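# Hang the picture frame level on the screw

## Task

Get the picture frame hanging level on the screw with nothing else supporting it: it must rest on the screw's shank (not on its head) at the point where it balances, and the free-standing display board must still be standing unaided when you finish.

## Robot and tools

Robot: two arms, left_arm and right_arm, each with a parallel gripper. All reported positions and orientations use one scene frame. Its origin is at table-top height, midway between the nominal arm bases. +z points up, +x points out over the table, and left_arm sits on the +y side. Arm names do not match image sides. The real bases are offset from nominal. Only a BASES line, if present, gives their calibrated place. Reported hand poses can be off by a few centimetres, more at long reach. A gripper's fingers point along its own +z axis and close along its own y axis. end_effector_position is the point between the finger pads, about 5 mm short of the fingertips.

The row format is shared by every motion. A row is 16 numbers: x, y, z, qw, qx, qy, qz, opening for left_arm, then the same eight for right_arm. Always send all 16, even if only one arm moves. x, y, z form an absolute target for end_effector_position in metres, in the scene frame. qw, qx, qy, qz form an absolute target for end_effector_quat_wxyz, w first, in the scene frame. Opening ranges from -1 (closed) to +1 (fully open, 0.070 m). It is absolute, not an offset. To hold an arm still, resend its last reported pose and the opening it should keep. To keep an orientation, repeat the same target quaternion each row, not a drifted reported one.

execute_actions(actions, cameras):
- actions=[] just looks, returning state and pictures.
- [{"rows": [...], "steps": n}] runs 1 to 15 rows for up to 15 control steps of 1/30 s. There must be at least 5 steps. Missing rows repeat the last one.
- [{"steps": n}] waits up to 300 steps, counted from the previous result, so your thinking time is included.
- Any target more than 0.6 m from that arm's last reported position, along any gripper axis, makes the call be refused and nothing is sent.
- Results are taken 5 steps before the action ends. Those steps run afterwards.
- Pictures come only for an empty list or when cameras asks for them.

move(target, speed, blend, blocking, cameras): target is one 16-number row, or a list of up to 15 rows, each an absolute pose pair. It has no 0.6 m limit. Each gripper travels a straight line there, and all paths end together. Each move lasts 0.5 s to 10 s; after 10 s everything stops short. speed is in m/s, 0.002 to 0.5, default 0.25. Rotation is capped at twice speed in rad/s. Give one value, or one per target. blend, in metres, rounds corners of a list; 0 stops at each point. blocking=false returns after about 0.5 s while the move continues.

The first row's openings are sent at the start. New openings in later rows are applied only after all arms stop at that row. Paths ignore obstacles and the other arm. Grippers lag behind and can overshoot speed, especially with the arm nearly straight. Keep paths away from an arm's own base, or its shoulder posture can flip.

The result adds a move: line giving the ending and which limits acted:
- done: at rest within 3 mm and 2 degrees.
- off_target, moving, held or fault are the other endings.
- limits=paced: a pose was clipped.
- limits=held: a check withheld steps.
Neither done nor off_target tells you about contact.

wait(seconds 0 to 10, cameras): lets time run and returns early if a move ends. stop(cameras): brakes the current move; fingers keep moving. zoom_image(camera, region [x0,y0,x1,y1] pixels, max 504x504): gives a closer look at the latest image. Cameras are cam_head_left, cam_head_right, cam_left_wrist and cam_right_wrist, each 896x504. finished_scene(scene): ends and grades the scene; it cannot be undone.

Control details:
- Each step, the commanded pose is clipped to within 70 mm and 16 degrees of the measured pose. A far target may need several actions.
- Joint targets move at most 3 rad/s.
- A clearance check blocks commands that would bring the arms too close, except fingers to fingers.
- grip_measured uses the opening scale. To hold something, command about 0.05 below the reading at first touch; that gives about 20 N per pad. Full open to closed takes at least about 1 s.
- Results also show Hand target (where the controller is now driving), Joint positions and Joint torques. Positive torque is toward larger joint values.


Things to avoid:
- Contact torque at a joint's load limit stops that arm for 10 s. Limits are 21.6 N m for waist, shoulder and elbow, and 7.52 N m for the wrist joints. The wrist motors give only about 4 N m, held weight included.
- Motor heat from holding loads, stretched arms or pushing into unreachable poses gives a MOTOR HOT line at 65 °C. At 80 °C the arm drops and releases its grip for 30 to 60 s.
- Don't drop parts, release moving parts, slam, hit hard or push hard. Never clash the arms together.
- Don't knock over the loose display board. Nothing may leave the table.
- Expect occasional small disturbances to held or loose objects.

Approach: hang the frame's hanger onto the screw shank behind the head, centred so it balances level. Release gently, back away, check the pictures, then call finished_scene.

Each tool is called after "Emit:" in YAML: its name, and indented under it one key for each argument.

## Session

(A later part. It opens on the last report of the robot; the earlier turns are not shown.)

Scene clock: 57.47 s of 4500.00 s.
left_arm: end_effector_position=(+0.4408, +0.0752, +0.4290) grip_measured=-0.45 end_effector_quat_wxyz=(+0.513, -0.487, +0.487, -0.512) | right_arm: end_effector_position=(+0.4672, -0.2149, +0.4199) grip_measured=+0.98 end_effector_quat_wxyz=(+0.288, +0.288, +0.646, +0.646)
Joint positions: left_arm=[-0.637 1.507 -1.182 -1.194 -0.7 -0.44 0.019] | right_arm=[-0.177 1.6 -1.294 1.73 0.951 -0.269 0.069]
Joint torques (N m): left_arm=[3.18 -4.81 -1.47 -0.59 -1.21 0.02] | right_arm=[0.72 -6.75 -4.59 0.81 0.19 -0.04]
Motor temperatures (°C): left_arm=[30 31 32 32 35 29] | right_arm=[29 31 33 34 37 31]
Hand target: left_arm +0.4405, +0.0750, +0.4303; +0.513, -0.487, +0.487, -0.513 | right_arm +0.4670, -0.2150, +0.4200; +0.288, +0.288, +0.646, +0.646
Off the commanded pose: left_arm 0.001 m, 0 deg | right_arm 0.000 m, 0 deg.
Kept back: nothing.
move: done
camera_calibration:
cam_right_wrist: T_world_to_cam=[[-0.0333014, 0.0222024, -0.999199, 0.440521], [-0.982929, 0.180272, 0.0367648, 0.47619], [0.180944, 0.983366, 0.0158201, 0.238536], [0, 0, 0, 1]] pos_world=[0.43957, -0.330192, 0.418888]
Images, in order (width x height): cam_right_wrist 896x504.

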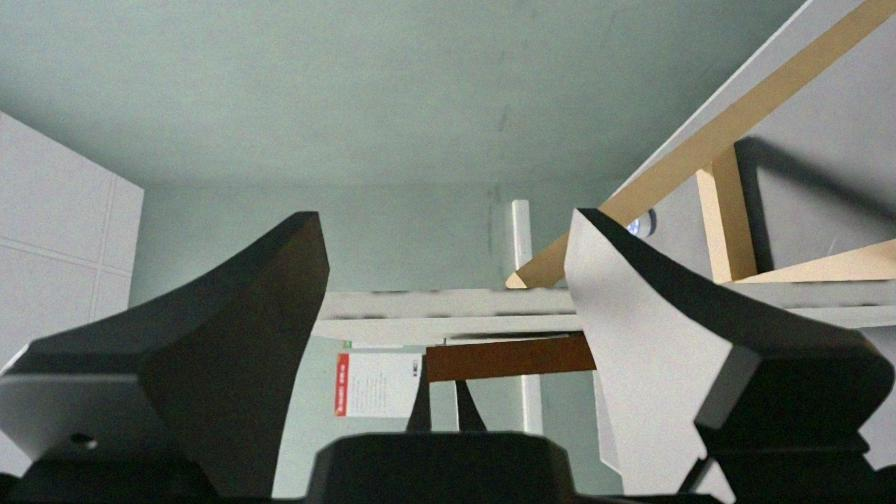

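Emit:
execute_actions:
  actions:
    - {"rows": [[0.4405,0.075,0.4300,0.5129,-0.4867,0.4867,-0.5129,-0.48,0.467,-0.215,0.42,0.2876,0.2876,0.6458,0.6458,1.0],[0.4405,0.075,0.4300,0.5129,-0.4867,0.4867,-0.5129,-0.47,0.467,-0.215,0.42,0.2876,0.2876,0.6458,0.6458,1.0],[0.4405,0.075,0.4300,0.5129,-0.4867,0.4867,-0.5129,-0.465,0.467,-0.215,0.42,0.2876,0.2876,0.6458,0.6458,1.0],[0.4405,0.075,0.4300,0.5129,-0.4867,0.4867,-0.5129,-0.46,0.467,-0.215,0.42,0.2876,0.2876,0.6458,0.6458,1.0],[0.4405,0.075,0.4300,0.5129,-0.4867,0.4867,-0.5129,-0.455,0.467,-0.215,0.42,0.2876,0.2876,0.6458,0.6458,1.0],[0.4405,0.075,0.4300,0.5129,-0.4867,0.4867,-0.5129,-0.45,0.467,-0.215,0.42,0.2876,0.2876,0.6458,0.6458,1.0],[0.4405,0.075,0.4300,0.5129,-0.4867,0.4867,-0.5129,-0.445,0.467,-0.215,0.42,0.2876,0.2876,0.6458,0.6458,1.0],[0.4405,0.075,0.4300,0.5129,-0.4867,0.4867,-0.5129,-0.44,0.467,-0.215,0.42,0.2876,0.2876,0.6458,0.6458,1.0],[0.4405,0.075,0.4300,0.5129,-0.4867,0.4867,-0.5129,-0.43,0.467,-0.215,0.42,0.2876,0.2876,0.6458,0.6458,1.0],[0.4405,0.075,0.4300,0.5129,-0.4867,0.4867,-0.5129,-0.42,0.467,-0.215,0.42,0.2876,0.2876,0.6458,0.6458,1.0],[0.4405,0.075,0.4300,0.5129,-0.4867,0.4867,-0.5129,-0.41,0.467,-0.215,0.42,0.2876,0.2876,0.6458,0.6458,1.0],[0.4405,0.075,0.4300,0.5129,-0.4867,0.4867,-0.5129,-0.39,0.467,-0.215,0.42,0.2876,0.2876,0.6458,0.6458,1.0],[0.4405,0.075,0.4300,0.5129,-0.4867,0.4867,-0.5129,-0.36,0.467,-0.215,0.42,0.2876,0.2876,0.6458,0.6458,1.0],[0.4405,0.075,0.4300,0.5129,-0.4867,0.4867,-0.5129,-0.33,0.467,-0.215,0.42,0.2876,0.2876,0.6458,0.6458,1.0],[0.4405,0.075,0.4300,0.5129,-0.4867,0.4867,-0.5129,-0.30,0.467,-0.215,0.42,0.2876,0.2876,0.6458,0.6458,1.0]], "steps": 15}

Emit:
wait:
  seconds: 0.7

Emit:
zoom_image:
  camera: "cam_right_wrist"
  region: [380, 310, 600, 430]

Emit:
zoom_image:
  camera: "cam_right_wrist"
  region: [420, 318, 480, 354]

Emit:
zoom_image:
  camera: "cam_head_left"
  region: [320, 0, 520, 120]

Emit:
zoom_image:
  camera: "cam_head_right"
  region: [320, 0, 520, 120]

Scene clock: 58.73 s of 4500.00 s.
left_arm: end_effector_position=(+0.4410, +0.0758, +0.4297) grip_measured=-0.42 end_effector_quat_wxyz=(+0.514, -0.488, +0.486, -0.512) | right_arm: end_effector_position=(+0.4672, -0.2149, +0.4199) grip_measured=+0.98 end_effector_quat_wxyz=(+0.288, +0.288, +0.646, +0.646)
Joint positions: left_arm=[-0.636 1.507 -1.183 -1.192 -0.702 -0.441 0.02] | right_arm=[-0.177 1.6 -1.294 1.73 0.951 -0.269 0.069]
Joint torques (N m): left_arm=[0.32 -6.01 -3.05 0.67 -0.8 -0.09] | right_arm=[0.68 -6.77 -4.56 0.81 0.19 -0.05]
Motor temperatures (°C): left_arm=[30 31 32 32 35 29] | right_arm=[29 31 33 34 37 31]
Steps of this call (1-28: nothing new was sent; 29-38: this action's first 10). Readings (end_effector_position of left_arm | right_arm):
29: (+0.4408, +0.0750, +0.4293) | (+0.4672, -0.2149, +0.4199)
30: (+0.4408, +0.0749, +0.4295) | (+0.4672, -0.2149, +0.4199)
32: (+0.4408, +0.0751, +0.4296) | (+0.4672, -0.2149, +0.4199)
36: (+0.4410, +0.0758, +0.4297) | (+0.4672, -0.2149, +0.4199)
38: the state above

Scene clock: 59.60 s of 4500.00 s.
left_arm: end_effector_position=(+0.4408, +0.0752, +0.4293) grip_measured=-0.30 end_effector_quat_wxyz=(+0.513, -0.487, +0.487, -0.512) | right_arm: end_effector_position=(+0.4672, -0.2149, +0.4199) grip_measured=+0.98 end_effector_quat_wxyz=(+0.288, +0.288, +0.646, +0.646)
Joint positions: left_arm=[-0.637 1.507 -1.182 -1.192 -0.701 -0.441 0.025] | right_arm=[-0.177 1.6 -1.294 1.73 0.951 -0.269 0.069]
Joint torques (N m): left_arm=[-0.76 -6.73 -4.03 0.74 -0.46 -0.12] | right_arm=[0.67 -6.74 -4.58 0.81 0.19 -0.06]
Motor temperatures (°C): left_arm=[30 31 32 32 35 29] | right_arm=[29 31 33 34 37 31]
Hand target: left_arm +0.4405, +0.0750, +0.4300; +0.513, -0.487, +0.487, -0.513 | right_arm +0.4670, -0.2150, +0.4200; +0.288, +0.288, +0.646, +0.646
Off the commanded pose: left_arm 0.001 m, 0 deg | right_arm 0.000 m, 0 deg.
Steps of this call (1-5: your previous action's last 5; 6-26: nothing new was sent). Readings (end_effector_position of left_arm | right_arm):
1: (+0.4409, +0.0758, +0.4293) | (+0.4672, -0.2149, +0.4199)
2: (+0.4409, +0.0758, +0.4293) | (+0.4672, -0.2149, +0.4199)
4: (+0.4409, +0.0758, +0.4293) | (+0.4672, -0.2149, +0.4199)
8: (+0.4409, +0.0758, +0.4293) | (+0.4672, -0.2149, +0.4199)
26: the state above
camera_calibration:
cam_left_wrist: T_world_to_cam=[[-0.028021, -0.0128075, 0.999525, -0.412271], [-0.558587, -0.829029, -0.0262825, 0.320439], [0.828973, -0.559058, 0.0160761, -0.208553], [0, 0, 0, 1]] pos_world=[0.340326, 0.14378, 0.42385]
cam_right_wrist: T_world_to_cam=[[-0.0333014, 0.0222024, -0.999199, 0.440521], [-0.982929, 0.180272, 0.0367648, 0.47619], [0.180944, 0.983366, 0.0158201, 0.238536], [0, 0, 0, 1]] pos_world=[0.43957, -0.330192, 0.418888]

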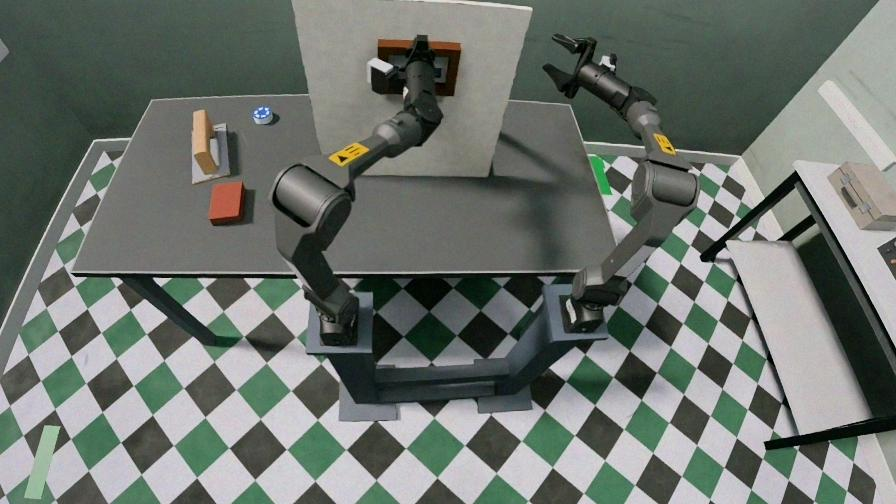

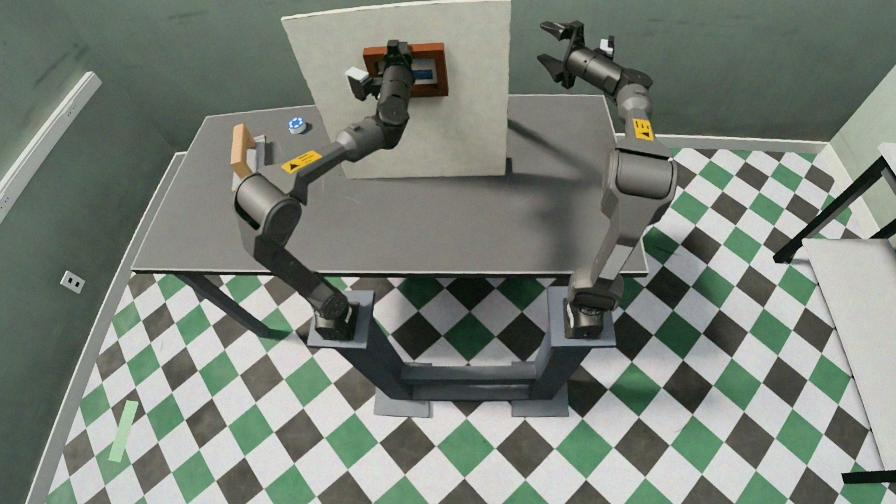

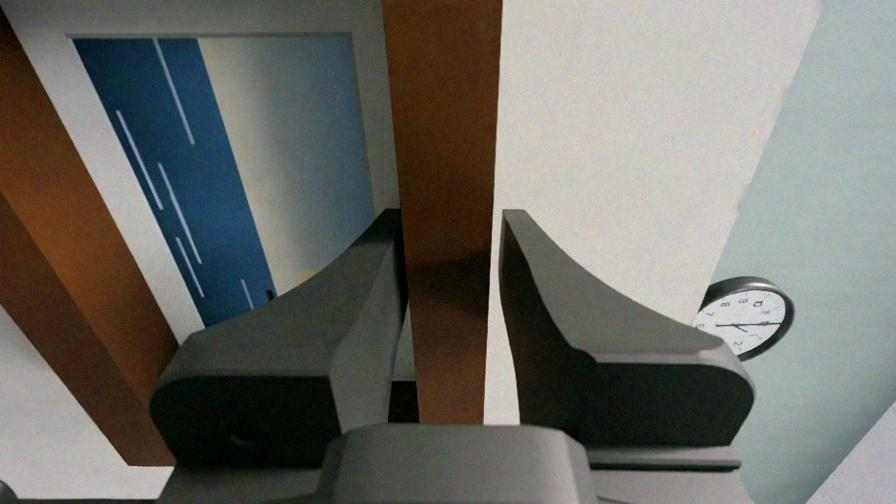

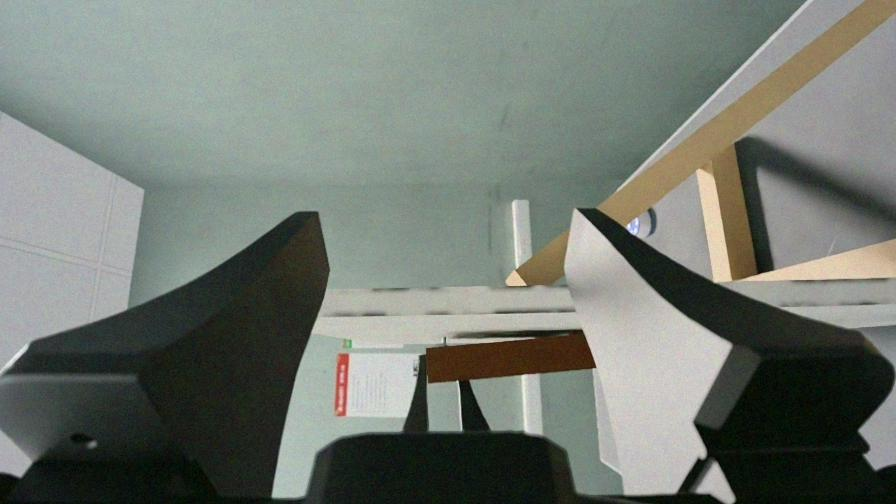

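Scaled by 2.291 from the camera's 896x504 image, which has a finer 1280x720 frame.

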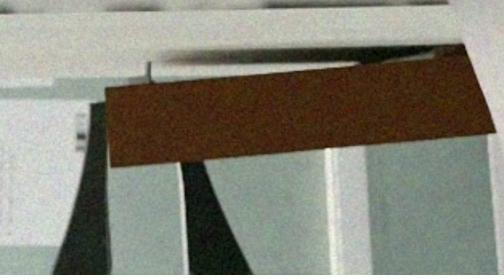

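Scaled by 8.400 from the camera's 896x504 image, which has a finer 1280x720 frame.

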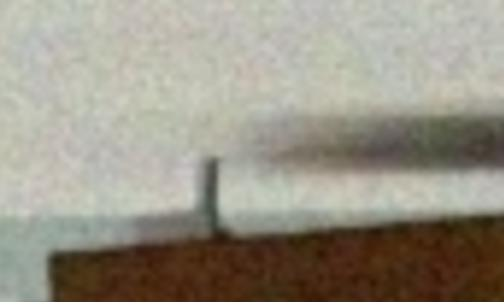

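Scaled by 2.520 from the camera's 896x504 image, which has a finer 1280x720 frame.

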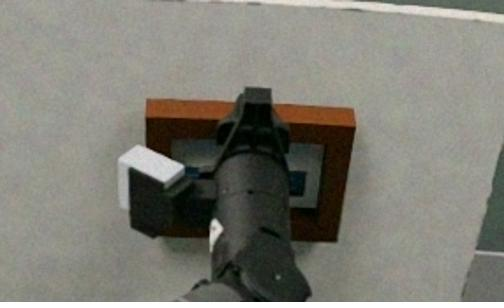

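Scaled by 2.520 from the camera's 896x504 image, which has a finer 1280x720 frame.

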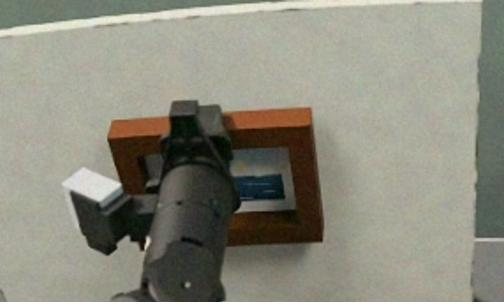

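Emit:
move:
  target: [0.4405, 0.0750, 0.4290, 0.5129, -0.4867, 0.4867, -0.5129, 0.0, 0.467, -0.215, 0.42, 0.2876, 0.2876, 0.6458, 0.6458, 1.0]
  speed: 0.02
  cameras: ["cam_right_wrist", "cam_head_left", "cam_head_right", "cam_left_wrist"]

Emit:
zoom_image:
  camera: "cam_right_wrist"
  region: [380, 310, 600, 430]

Emit:
zoom_image:
  camera: "cam_right_wrist"
  region: [420, 318, 480, 354]

Emit:
zoom_image:
  camera: "cam_head_left"
  region: [320, 0, 520, 120]

Emit:
zoom_image:
  camera: "cam_head_right"
  region: [320, 0, 520, 120]

Scene clock: 60.60 s of 4500.00 s.
left_arm: end_effector_position=(+0.4405, +0.0751, +0.4294) grip_measured=+0.00 end_effector_quat_wxyz=(+0.513, -0.487, +0.486, -0.513) | right_arm: end_effector_position=(+0.4672, -0.2149, +0.4199) grip_measured=+0.98 end_effector_quat_wxyz=(+0.288, +0.288, +0.646, +0.646)
Joint positions: left_arm=[-0.637 1.507 -1.18 -1.188 -0.701 -0.447 0.035] | right_arm=[-0.177 1.6 -1.294 1.73 0.951 -0.269 0.069]
Joint torques (N m): left_arm=[-0.71 -6.31 -2.77 0.72 -0.82 -0.08] | right_arm=[0.71 -6.71 -4.55 0.82 0.19 -0.07]
Motor temperatures (°C): left_arm=[30 31 32 32 35 29] | right_arm=[29 31 33 34 37 31]
Hand target: left_arm +0.4405, +0.0750, +0.4290; +0.513, -0.487, +0.487, -0.513 | right_arm +0.4670, -0.2150, +0.4200; +0.288, +0.288, +0.646, +0.646
Off the commanded pose: left_arm 0.000 m, 0 deg | right_arm 0.000 m, 0 deg.
Kept back: nothing.
move: done
camera_calibration:
cam_left_wrist: T_world_to_cam=[[-0.0295237, -0.0106161, 0.999508, -0.411847], [-0.559605, -0.828372, -0.0253282, 0.320222], [0.828234, -0.560077, 0.0185157, -0.20904], [0, 0, 0, 1]] pos_world=[0.340173, 0.143812, 0.423626]
cam_right_wrist: T_world_to_cam=[[-0.0333014, 0.0222024, -0.999199, 0.440521], [-0.982929, 0.180272, 0.0367648, 0.47619], [0.180944, 0.983366, 0.0158201, 0.238536], [0, 0, 0, 1]] pos_world=[0.43957, -0.330192, 0.418888]

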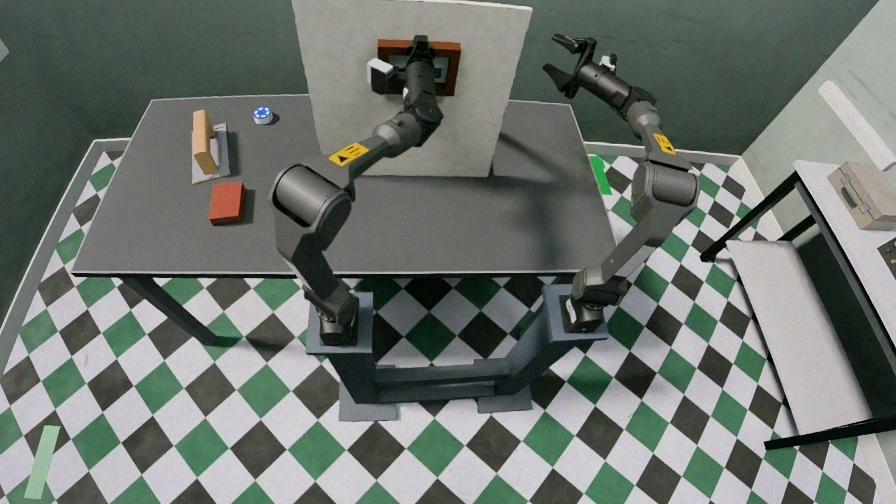

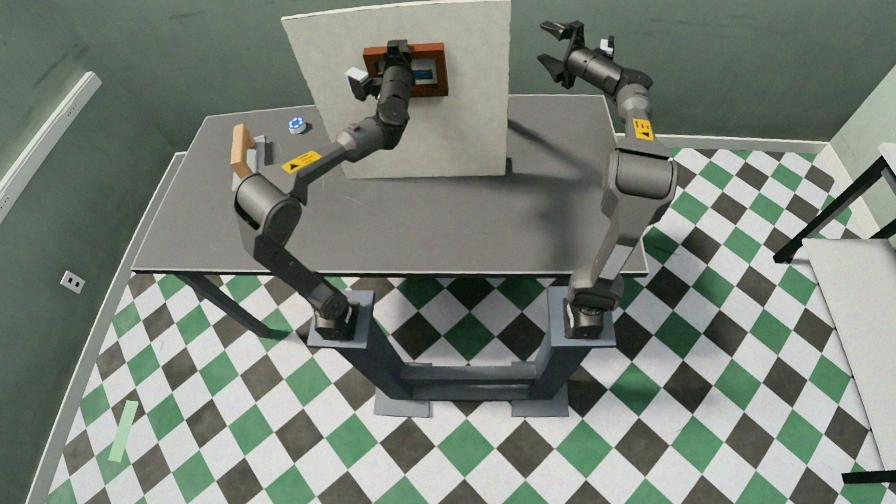

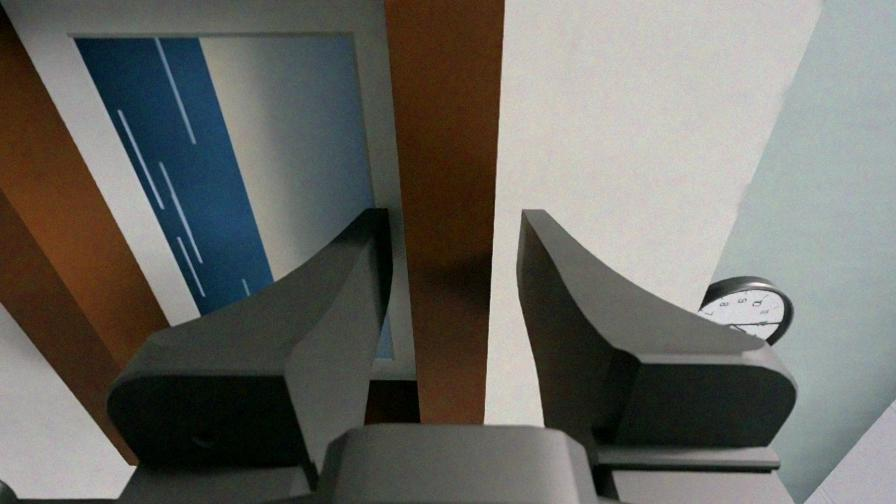

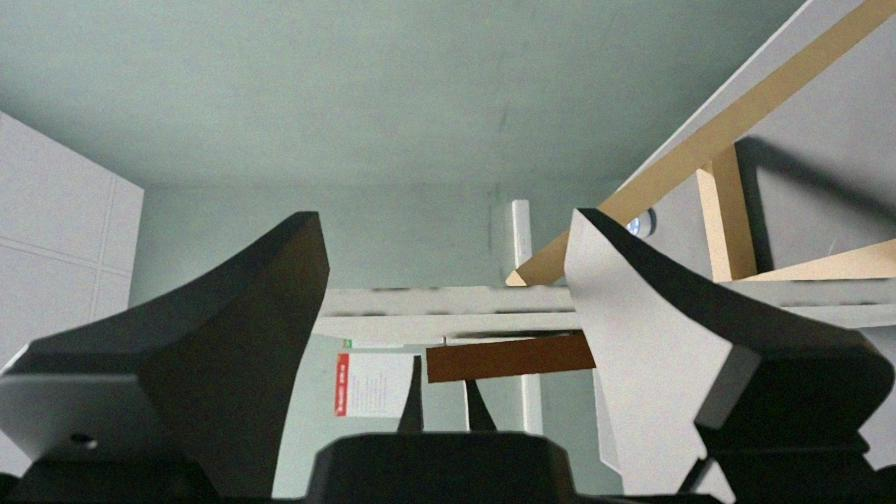

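Scaled by 2.291 from the camera's 896x504 image, which has a finer 1280x720 frame.

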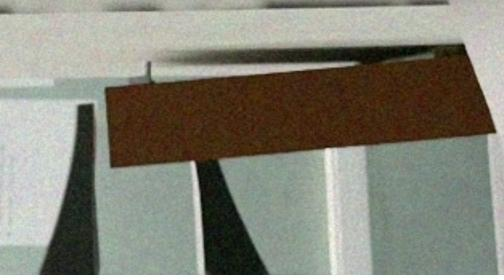

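Scaled by 8.400 from the camera's 896x504 image, which has a finer 1280x720 frame.

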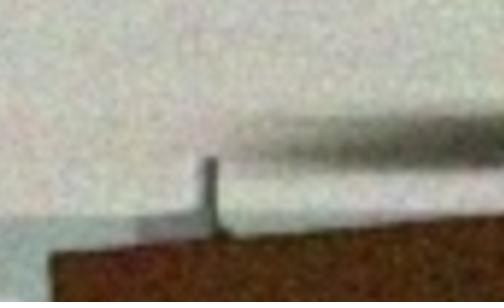

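Scaled by 2.520 from the camera's 896x504 image, which has a finer 1280x720 frame.

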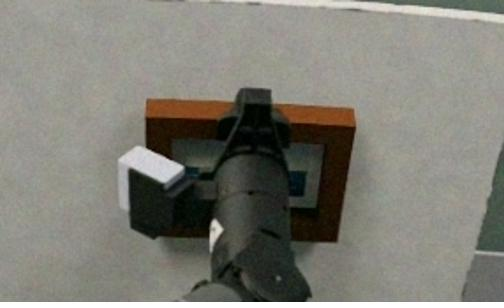

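Scaled by 2.520 from the camera's 896x504 image, which has a finer 1280x720 frame.

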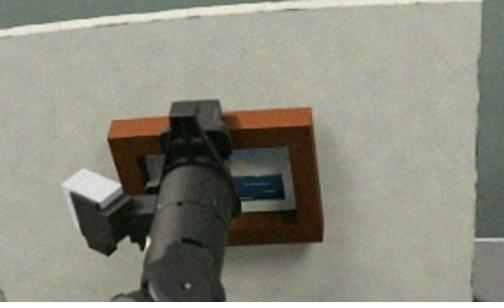

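Emit:
execute_actions:
  actions: []
  cameras: ["all"]

Scene clock: 61.53 s of 4500.00 s.
left_arm: end_effector_position=(+0.4405, +0.0751, +0.4290) grip_measured=+0.00 end_effector_quat_wxyz=(+0.513, -0.487, +0.487, -0.513) | right_arm: end_effector_position=(+0.4672, -0.2149, +0.4199) grip_measured=+0.98 end_effector_quat_wxyz=(+0.288, +0.288, +0.646, +0.646)
Joint positions: left_arm=[-0.637 1.507 -1.179 -1.188 -0.701 -0.447 0.035] | right_arm=[-0.177 1.6 -1.294 1.73 0.951 -0.269 0.069]
Joint torques (N m): left_arm=[-0.77 -5.75 -2.54 0.69 -0.81 -0.04] | right_arm=[0.68 -6.76 -4.55 0.83 0.2 -0.08]
Motor temperatures (°C): left_arm=[30 31 32 32 35 29] | right_arm=[29 31 33 34 37 31]
Hand target: left_arm +0.4405, +0.0750, +0.4290; +0.513, -0.487, +0.487, -0.513 | right_arm +0.4670, -0.2150, +0.4200; +0.288, +0.288, +0.646, +0.646
Off the commanded pose: left_arm 0.000 m, 0 deg | right_arm 0.000 m, 0 deg.
Steps of this call (1-28: nothing new was sent). Readings (end_effector_position of left_arm | right_arm):
1: (+0.4405, +0.0751, +0.4294) | (+0.4672, -0.2149, +0.4199)
2: (+0.4405, +0.0751, +0.4294) | (+0.4672, -0.2149, +0.4199)
4: (+0.4405, +0.0751, +0.4290) | (+0.4672, -0.2149, +0.4199)
8: (+0.4405, +0.0751, +0.4290) | (+0.4672, -0.2149, +0.4199)
28: the state above
camera_calibration:
cam_left_wrist: T_world_to_cam=[[-0.0288251, -0.0111385, 0.999522, -0.411751], [-0.559623, -0.828359, -0.02537, 0.320238], [0.828246, -0.560087, 0.0176442, -0.208641], [0, 0, 0, 1]] pos_world=[0.34015, 0.143829, 0.42336]
cam_right_wrist: T_world_to_cam=[[-0.0333014, 0.0222024, -0.999199, 0.440521], [-0.982929, 0.180272, 0.0367648, 0.47619], [0.180944, 0.983366, 0.0158201, 0.238536], [0, 0, 0, 1]] pos_world=[0.43957, -0.330192, 0.418888]

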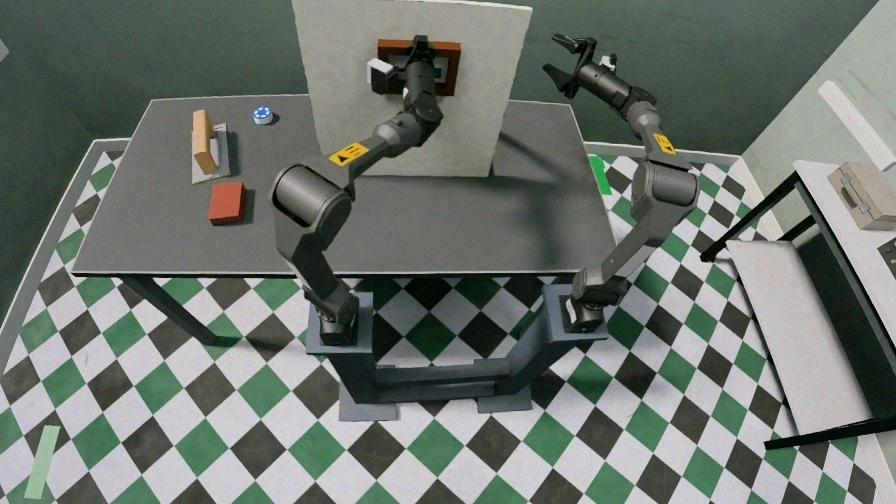

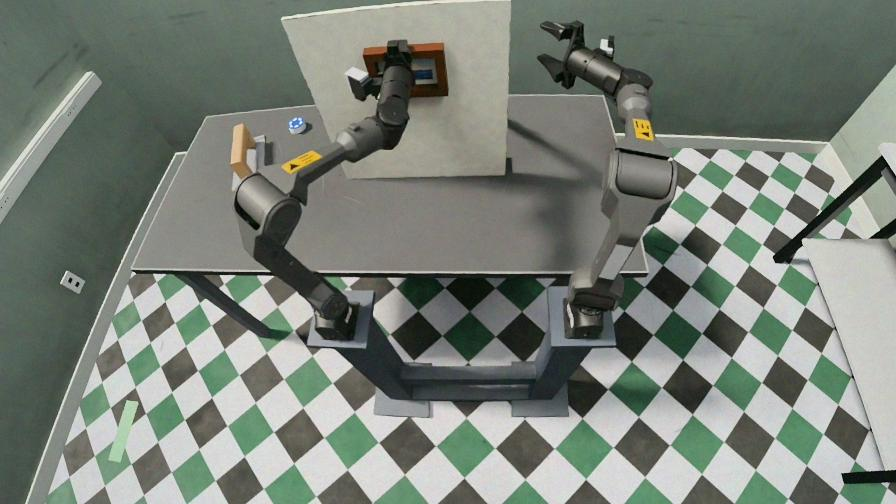

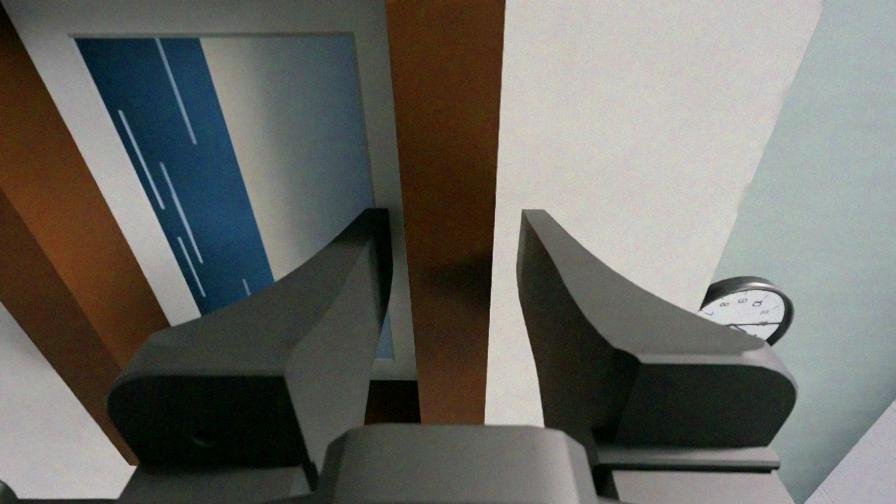

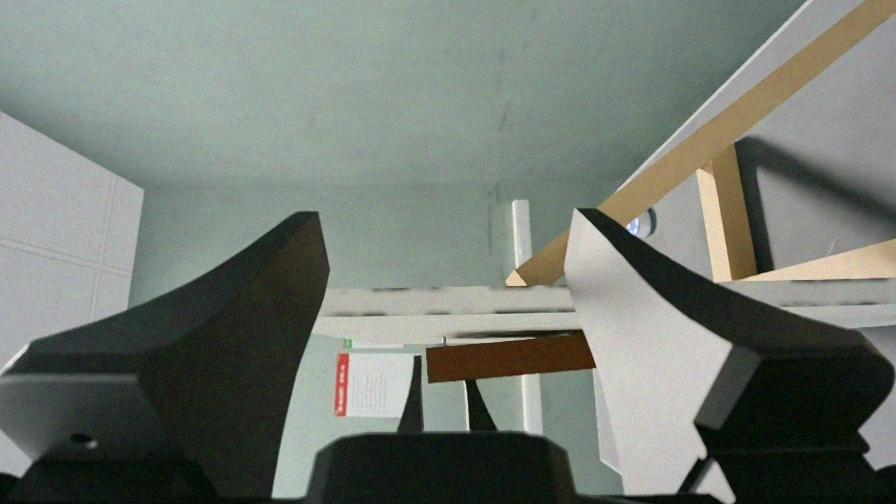

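Emit:
zoom_image:
  camera: "cam_head_left"
  region: [360, 20, 480, 110]

Emit:
zoom_image:
  camera: "cam_head_right"
  region: [345, 25, 465, 115]

Emit:
zoom_image:
  camera: "cam_right_wrist"
  region: [400, 300, 640, 420]

Scaled by 4.200 from the camera's 896x504 image, which has a finer 1280x720 frame.

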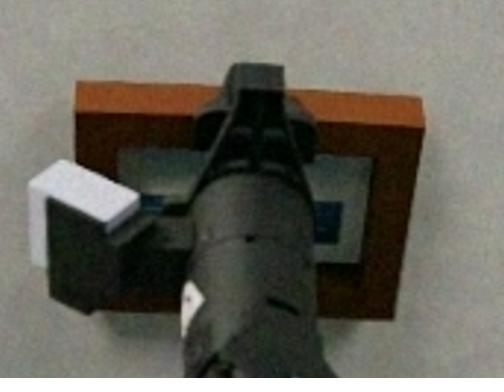

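Scaled by 4.200 from the camera's 896x504 image, which has a finer 1280x720 frame.

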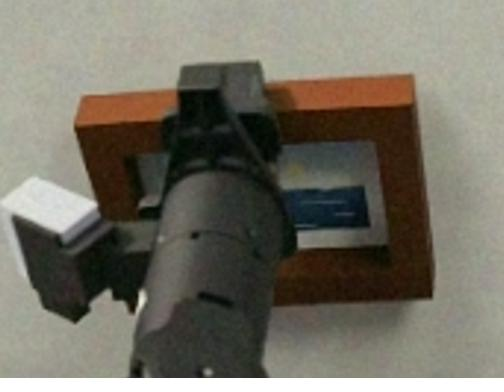

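Scaled by 2.100 from the camera's 896x504 image, which has a finer 1280x720 frame.

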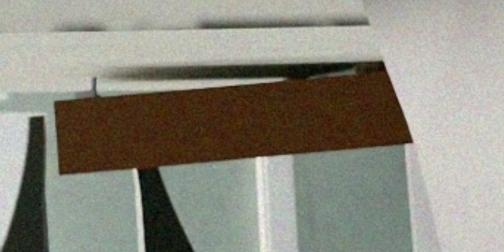

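Emit:
zoom_image:
  camera: "cam_head_left"
  region: [420, 0, 560, 80]

Emit:
zoom_image:
  camera: "cam_head_left"
  region: [300, 130, 520, 210]

Emit:
zoom_image:
  camera: "cam_head_right"
  region: [270, 0, 530, 80]

Emit:
zoom_image:
  camera: "cam_head_right"
  region: [320, 130, 540, 210]

Scaled by 3.600 from the camera's 896x504 image, which has a finer 1280x720 frame.

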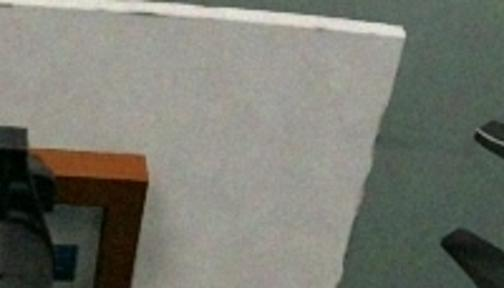

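Scaled by 2.291 from the camera's 896x504 image, which has a finer 1280x720 frame.

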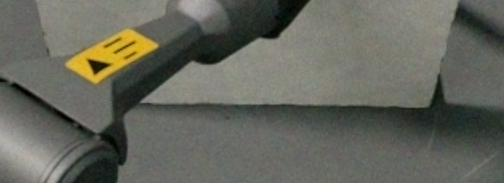

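Scaled by 1.938 from the camera's 896x504 image, which has a finer 1280x720 frame.

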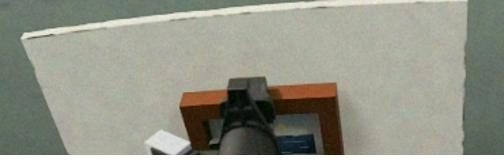

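Scaled by 2.291 from the camera's 896x504 image, which has a finer 1280x720 frame.

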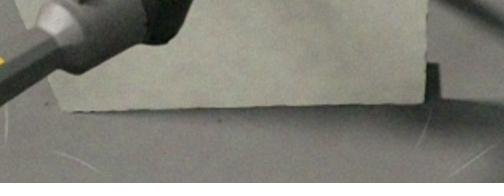

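Emit:
zoom_image:
  camera: "cam_head_left"
  region: [430, 0, 490, 34]

Emit:
zoom_image:
  camera: "cam_head_left"
  region: [490, 0, 550, 34]

Emit:
zoom_image:
  camera: "cam_head_left"
  region: [365, 25, 425, 59]

Emit:
zoom_image:
  camera: "cam_head_left"
  region: [415, 25, 475, 59]

Emit:
zoom_image:
  camera: "cam_head_left"
  region: [350, 155, 430, 200]

Emit:
zoom_image:
  camera: "cam_head_left"
  region: [430, 155, 510, 200]

Scaled by 8.400 from the camera's 896x504 image, which has a finer 1280x720 frame.

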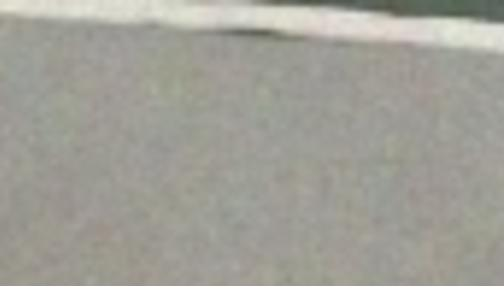

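Scaled by 8.400 from the camera's 896x504 image, which has a finer 1280x720 frame.

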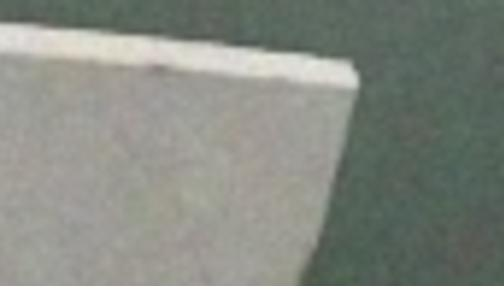

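Scaled by 8.400 from the camera's 896x504 image, which has a finer 1280x720 frame.

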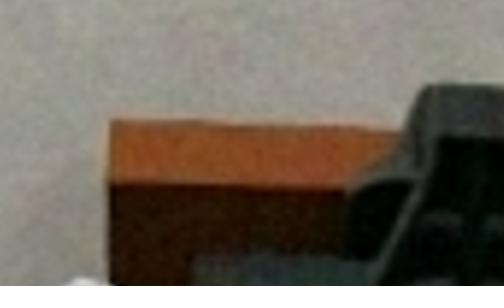

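Scaled by 8.400 from the camera's 896x504 image, which has a finer 1280x720 frame.

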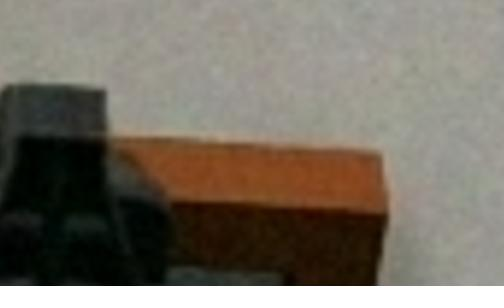

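Scaled by 6.300 from the camera's 896x504 image, which has a finer 1280x720 frame.

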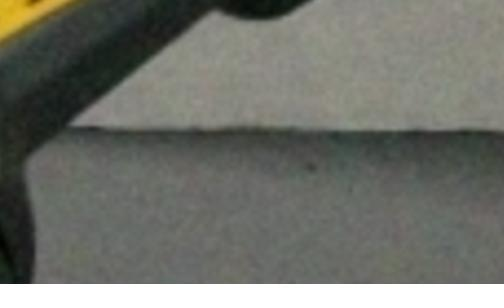

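Scaled by 6.300 from the camera's 896x504 image, which has a finer 1280x720 frame.

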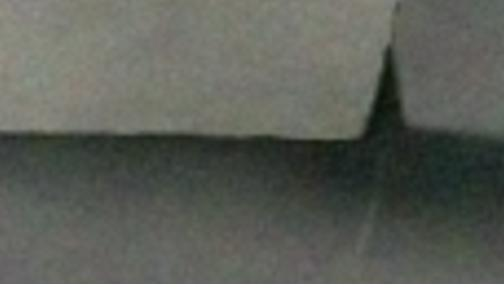

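Emit:
move:
  target: [0.4405, 0.0750, 0.4290, 0.5456, -0.4497, 0.5213, -0.4777, -0.38, 0.467, -0.215, 0.42, 0.2876, 0.2876, 0.6458, 0.6458, 1.0]
  speed: 0.05
  cameras: ["cam_left_wrist", "cam_head_left"]

Emit:
zoom_image:
  camera: "cam_head_left"
  region: [360, 20, 480, 110]

Scene clock: 73.47 s of 4500.00 s.
left_arm: end_effector_position=(+0.4407, +0.0745, +0.4283) grip_measured=-0.38 end_effector_quat_wxyz=(+0.545, -0.450, +0.522, -0.477) | right_arm: end_effector_position=(+0.4672, -0.2149, +0.4199) grip_measured=+0.98 end_effector_quat_wxyz=(+0.288, +0.288, +0.646, +0.646)
Joint positions: left_arm=[-0.633 1.505 -1.175 -1.18 -0.69 -0.313 0.022] | right_arm=[-0.177 1.6 -1.294 1.73 0.951 -0.269 0.069]
Joint torques (N m): left_arm=[0.36 -7.76 -3.4 0.99 -0.8 -0.06] | right_arm=[0.68 -6.7 -4.5 0.85 0.22 -0.12]
Motor temperatures (°C): left_arm=[30 31 32 32 35 29] | right_arm=[29 31 33 34 37 31]
Hand target: left_arm +0.4405, +0.0750, +0.4290; +0.546, -0.450, +0.521, -0.478 | right_arm +0.4670, -0.2150, +0.4200; +0.288, +0.288, +0.646, +0.646
Off the commanded pose: left_arm 0.001 m, 0 deg | right_arm 0.000 m, 0 deg.
Kept back: nothing.
move: done
camera_calibration:
cam_left_wrist: T_world_to_cam=[[-0.027829, -0.151517, 0.988063, -0.396063], [-0.560257, -0.816239, -0.140948, 0.36864], [0.827851, -0.557492, -0.0621737, -0.174915], [0, 0, 0, 1]] pos_world=[0.340315, 0.143374, 0.432419]
Images, in order (width x height): cam_head_left 896x504, cam_left_wrist 896x504.

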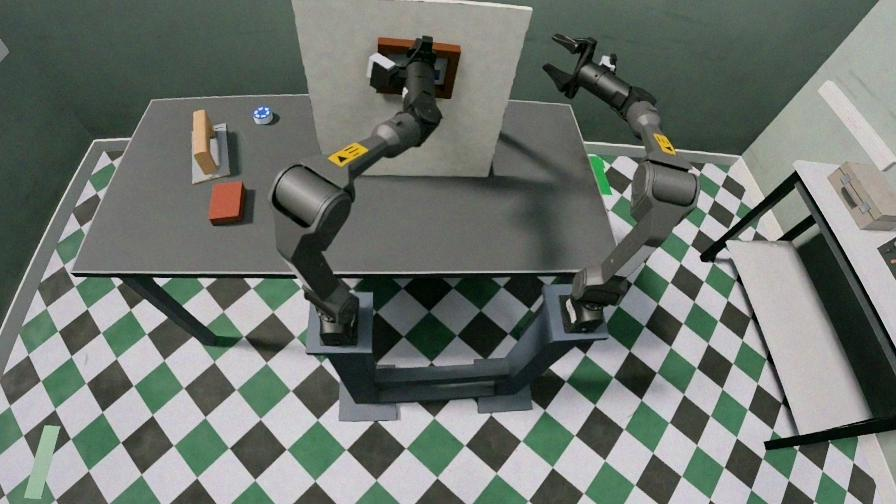

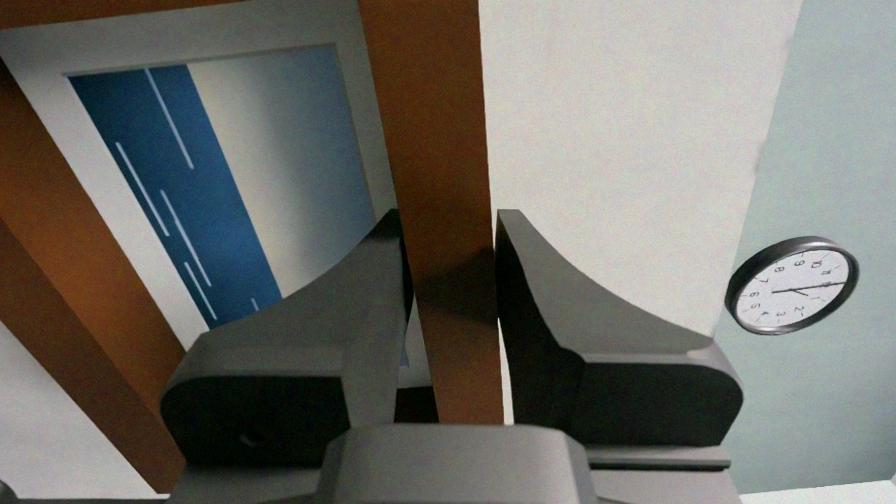

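Scaled by 4.200 from the camera's 896x504 image, which has a finer 1280x720 frame.

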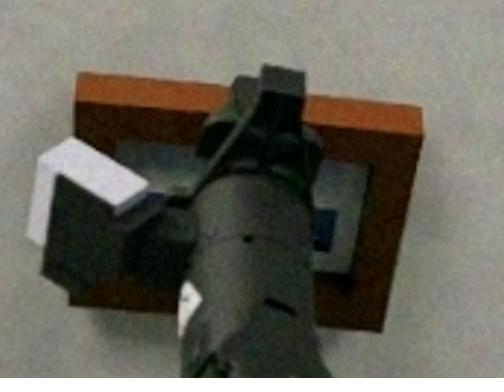

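Emit:
move:
  target: [0.4405, 0.0750, 0.4290, 0.5129, -0.4867, 0.4867, -0.5129, -0.38, 0.467, -0.215, 0.42, 0.2876, 0.2876, 0.6458, 0.6458, 1.0]
  speed: 0.05
  cameras: ["cam_left_wrist", "cam_head_left", "cam_head_right"]

Emit:
zoom_image:
  camera: "cam_head_left"
  region: [360, 20, 480, 110]

Emit:
zoom_image:
  camera: "cam_head_right"
  region: [345, 25, 465, 115]

Scene clock: 75.37 s of 4500.00 s.
left_arm: end_effector_position=(+0.4403, +0.0754, +0.4297) grip_measured=-0.38 end_effector_quat_wxyz=(+0.513, -0.487, +0.486, -0.513) | right_arm: end_effector_position=(+0.4672, -0.2149, +0.4199) grip_measured=+0.98 end_effector_quat_wxyz=(+0.288, +0.288, +0.646, +0.646)
Joint positions: left_arm=[-0.637 1.506 -1.179 -1.187 -0.702 -0.448 0.022] | right_arm=[-0.177 1.6 -1.294 1.73 0.951 -0.269 0.069]
Joint torques (N m): left_arm=[-0.89 -5.04 -3.73 0.48 -0.67 0.06] | right_arm=[0.7 -6.68 -4.51 0.85 0.23 -0.12]
Motor temperatures (°C): left_arm=[30 31 32 32 35 29] | right_arm=[29 31 33 34 37 31]
Hand target: left_arm +0.4405, +0.0750, +0.4290; +0.513, -0.487, +0.487, -0.513 | right_arm +0.4670, -0.2150, +0.4200; +0.288, +0.288, +0.646, +0.646
Off the commanded pose: left_arm 0.001 m, 0 deg | right_arm 0.000 m, 0 deg.
Kept back: nothing.
move: done
camera_calibration:
cam_left_wrist: T_world_to_cam=[[-0.0305374, -0.0102318, 0.999481, -0.41166], [-0.558992, -0.828779, -0.0255634, 0.320214], [0.82861, -0.559483, 0.0195893, -0.209377], [0, 0, 0, 1]] pos_world=[0.339918, 0.144032, 0.423734]
Images, in order (width x height): cam_head_left 896x504, cam_head_right 896x504, cam_left_wrist 896x504.

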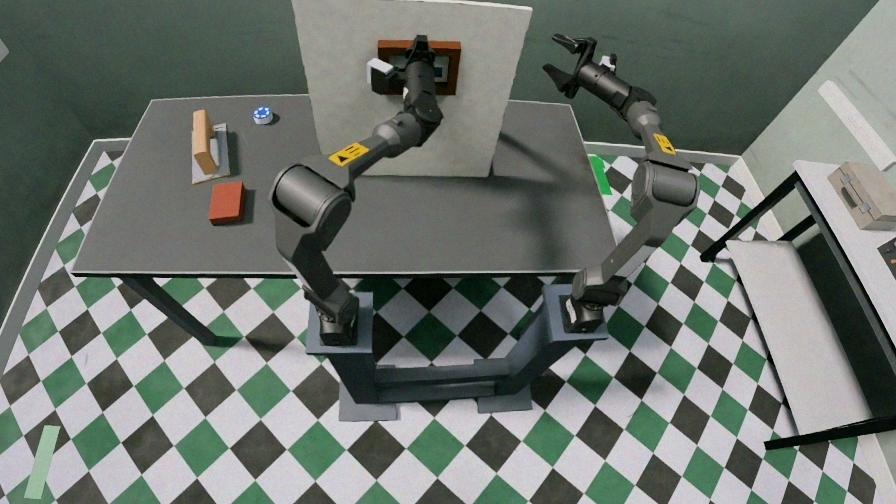

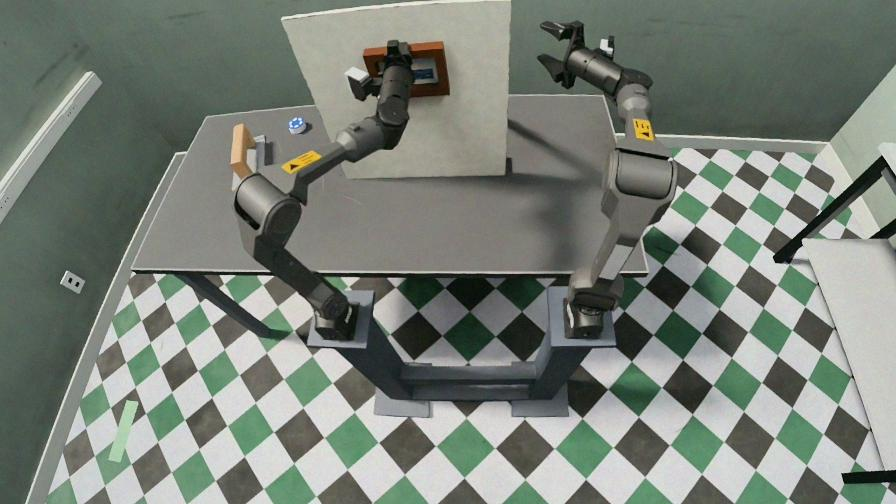

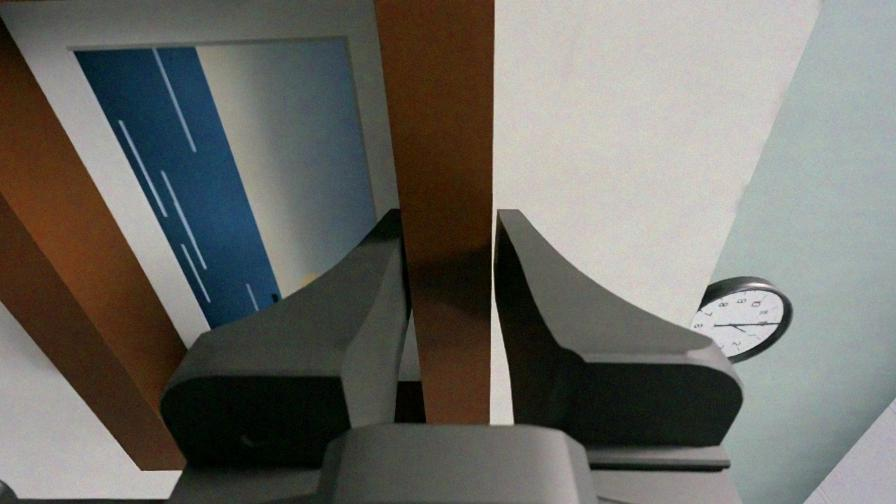

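Scaled by 4.200 from the camera's 896x504 image, which has a finer 1280x720 frame.

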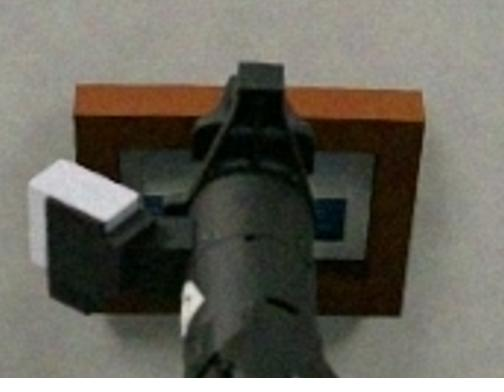

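Scaled by 4.200 from the camera's 896x504 image, which has a finer 1280x720 frame.

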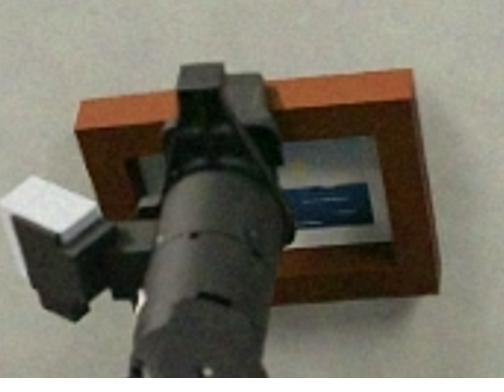

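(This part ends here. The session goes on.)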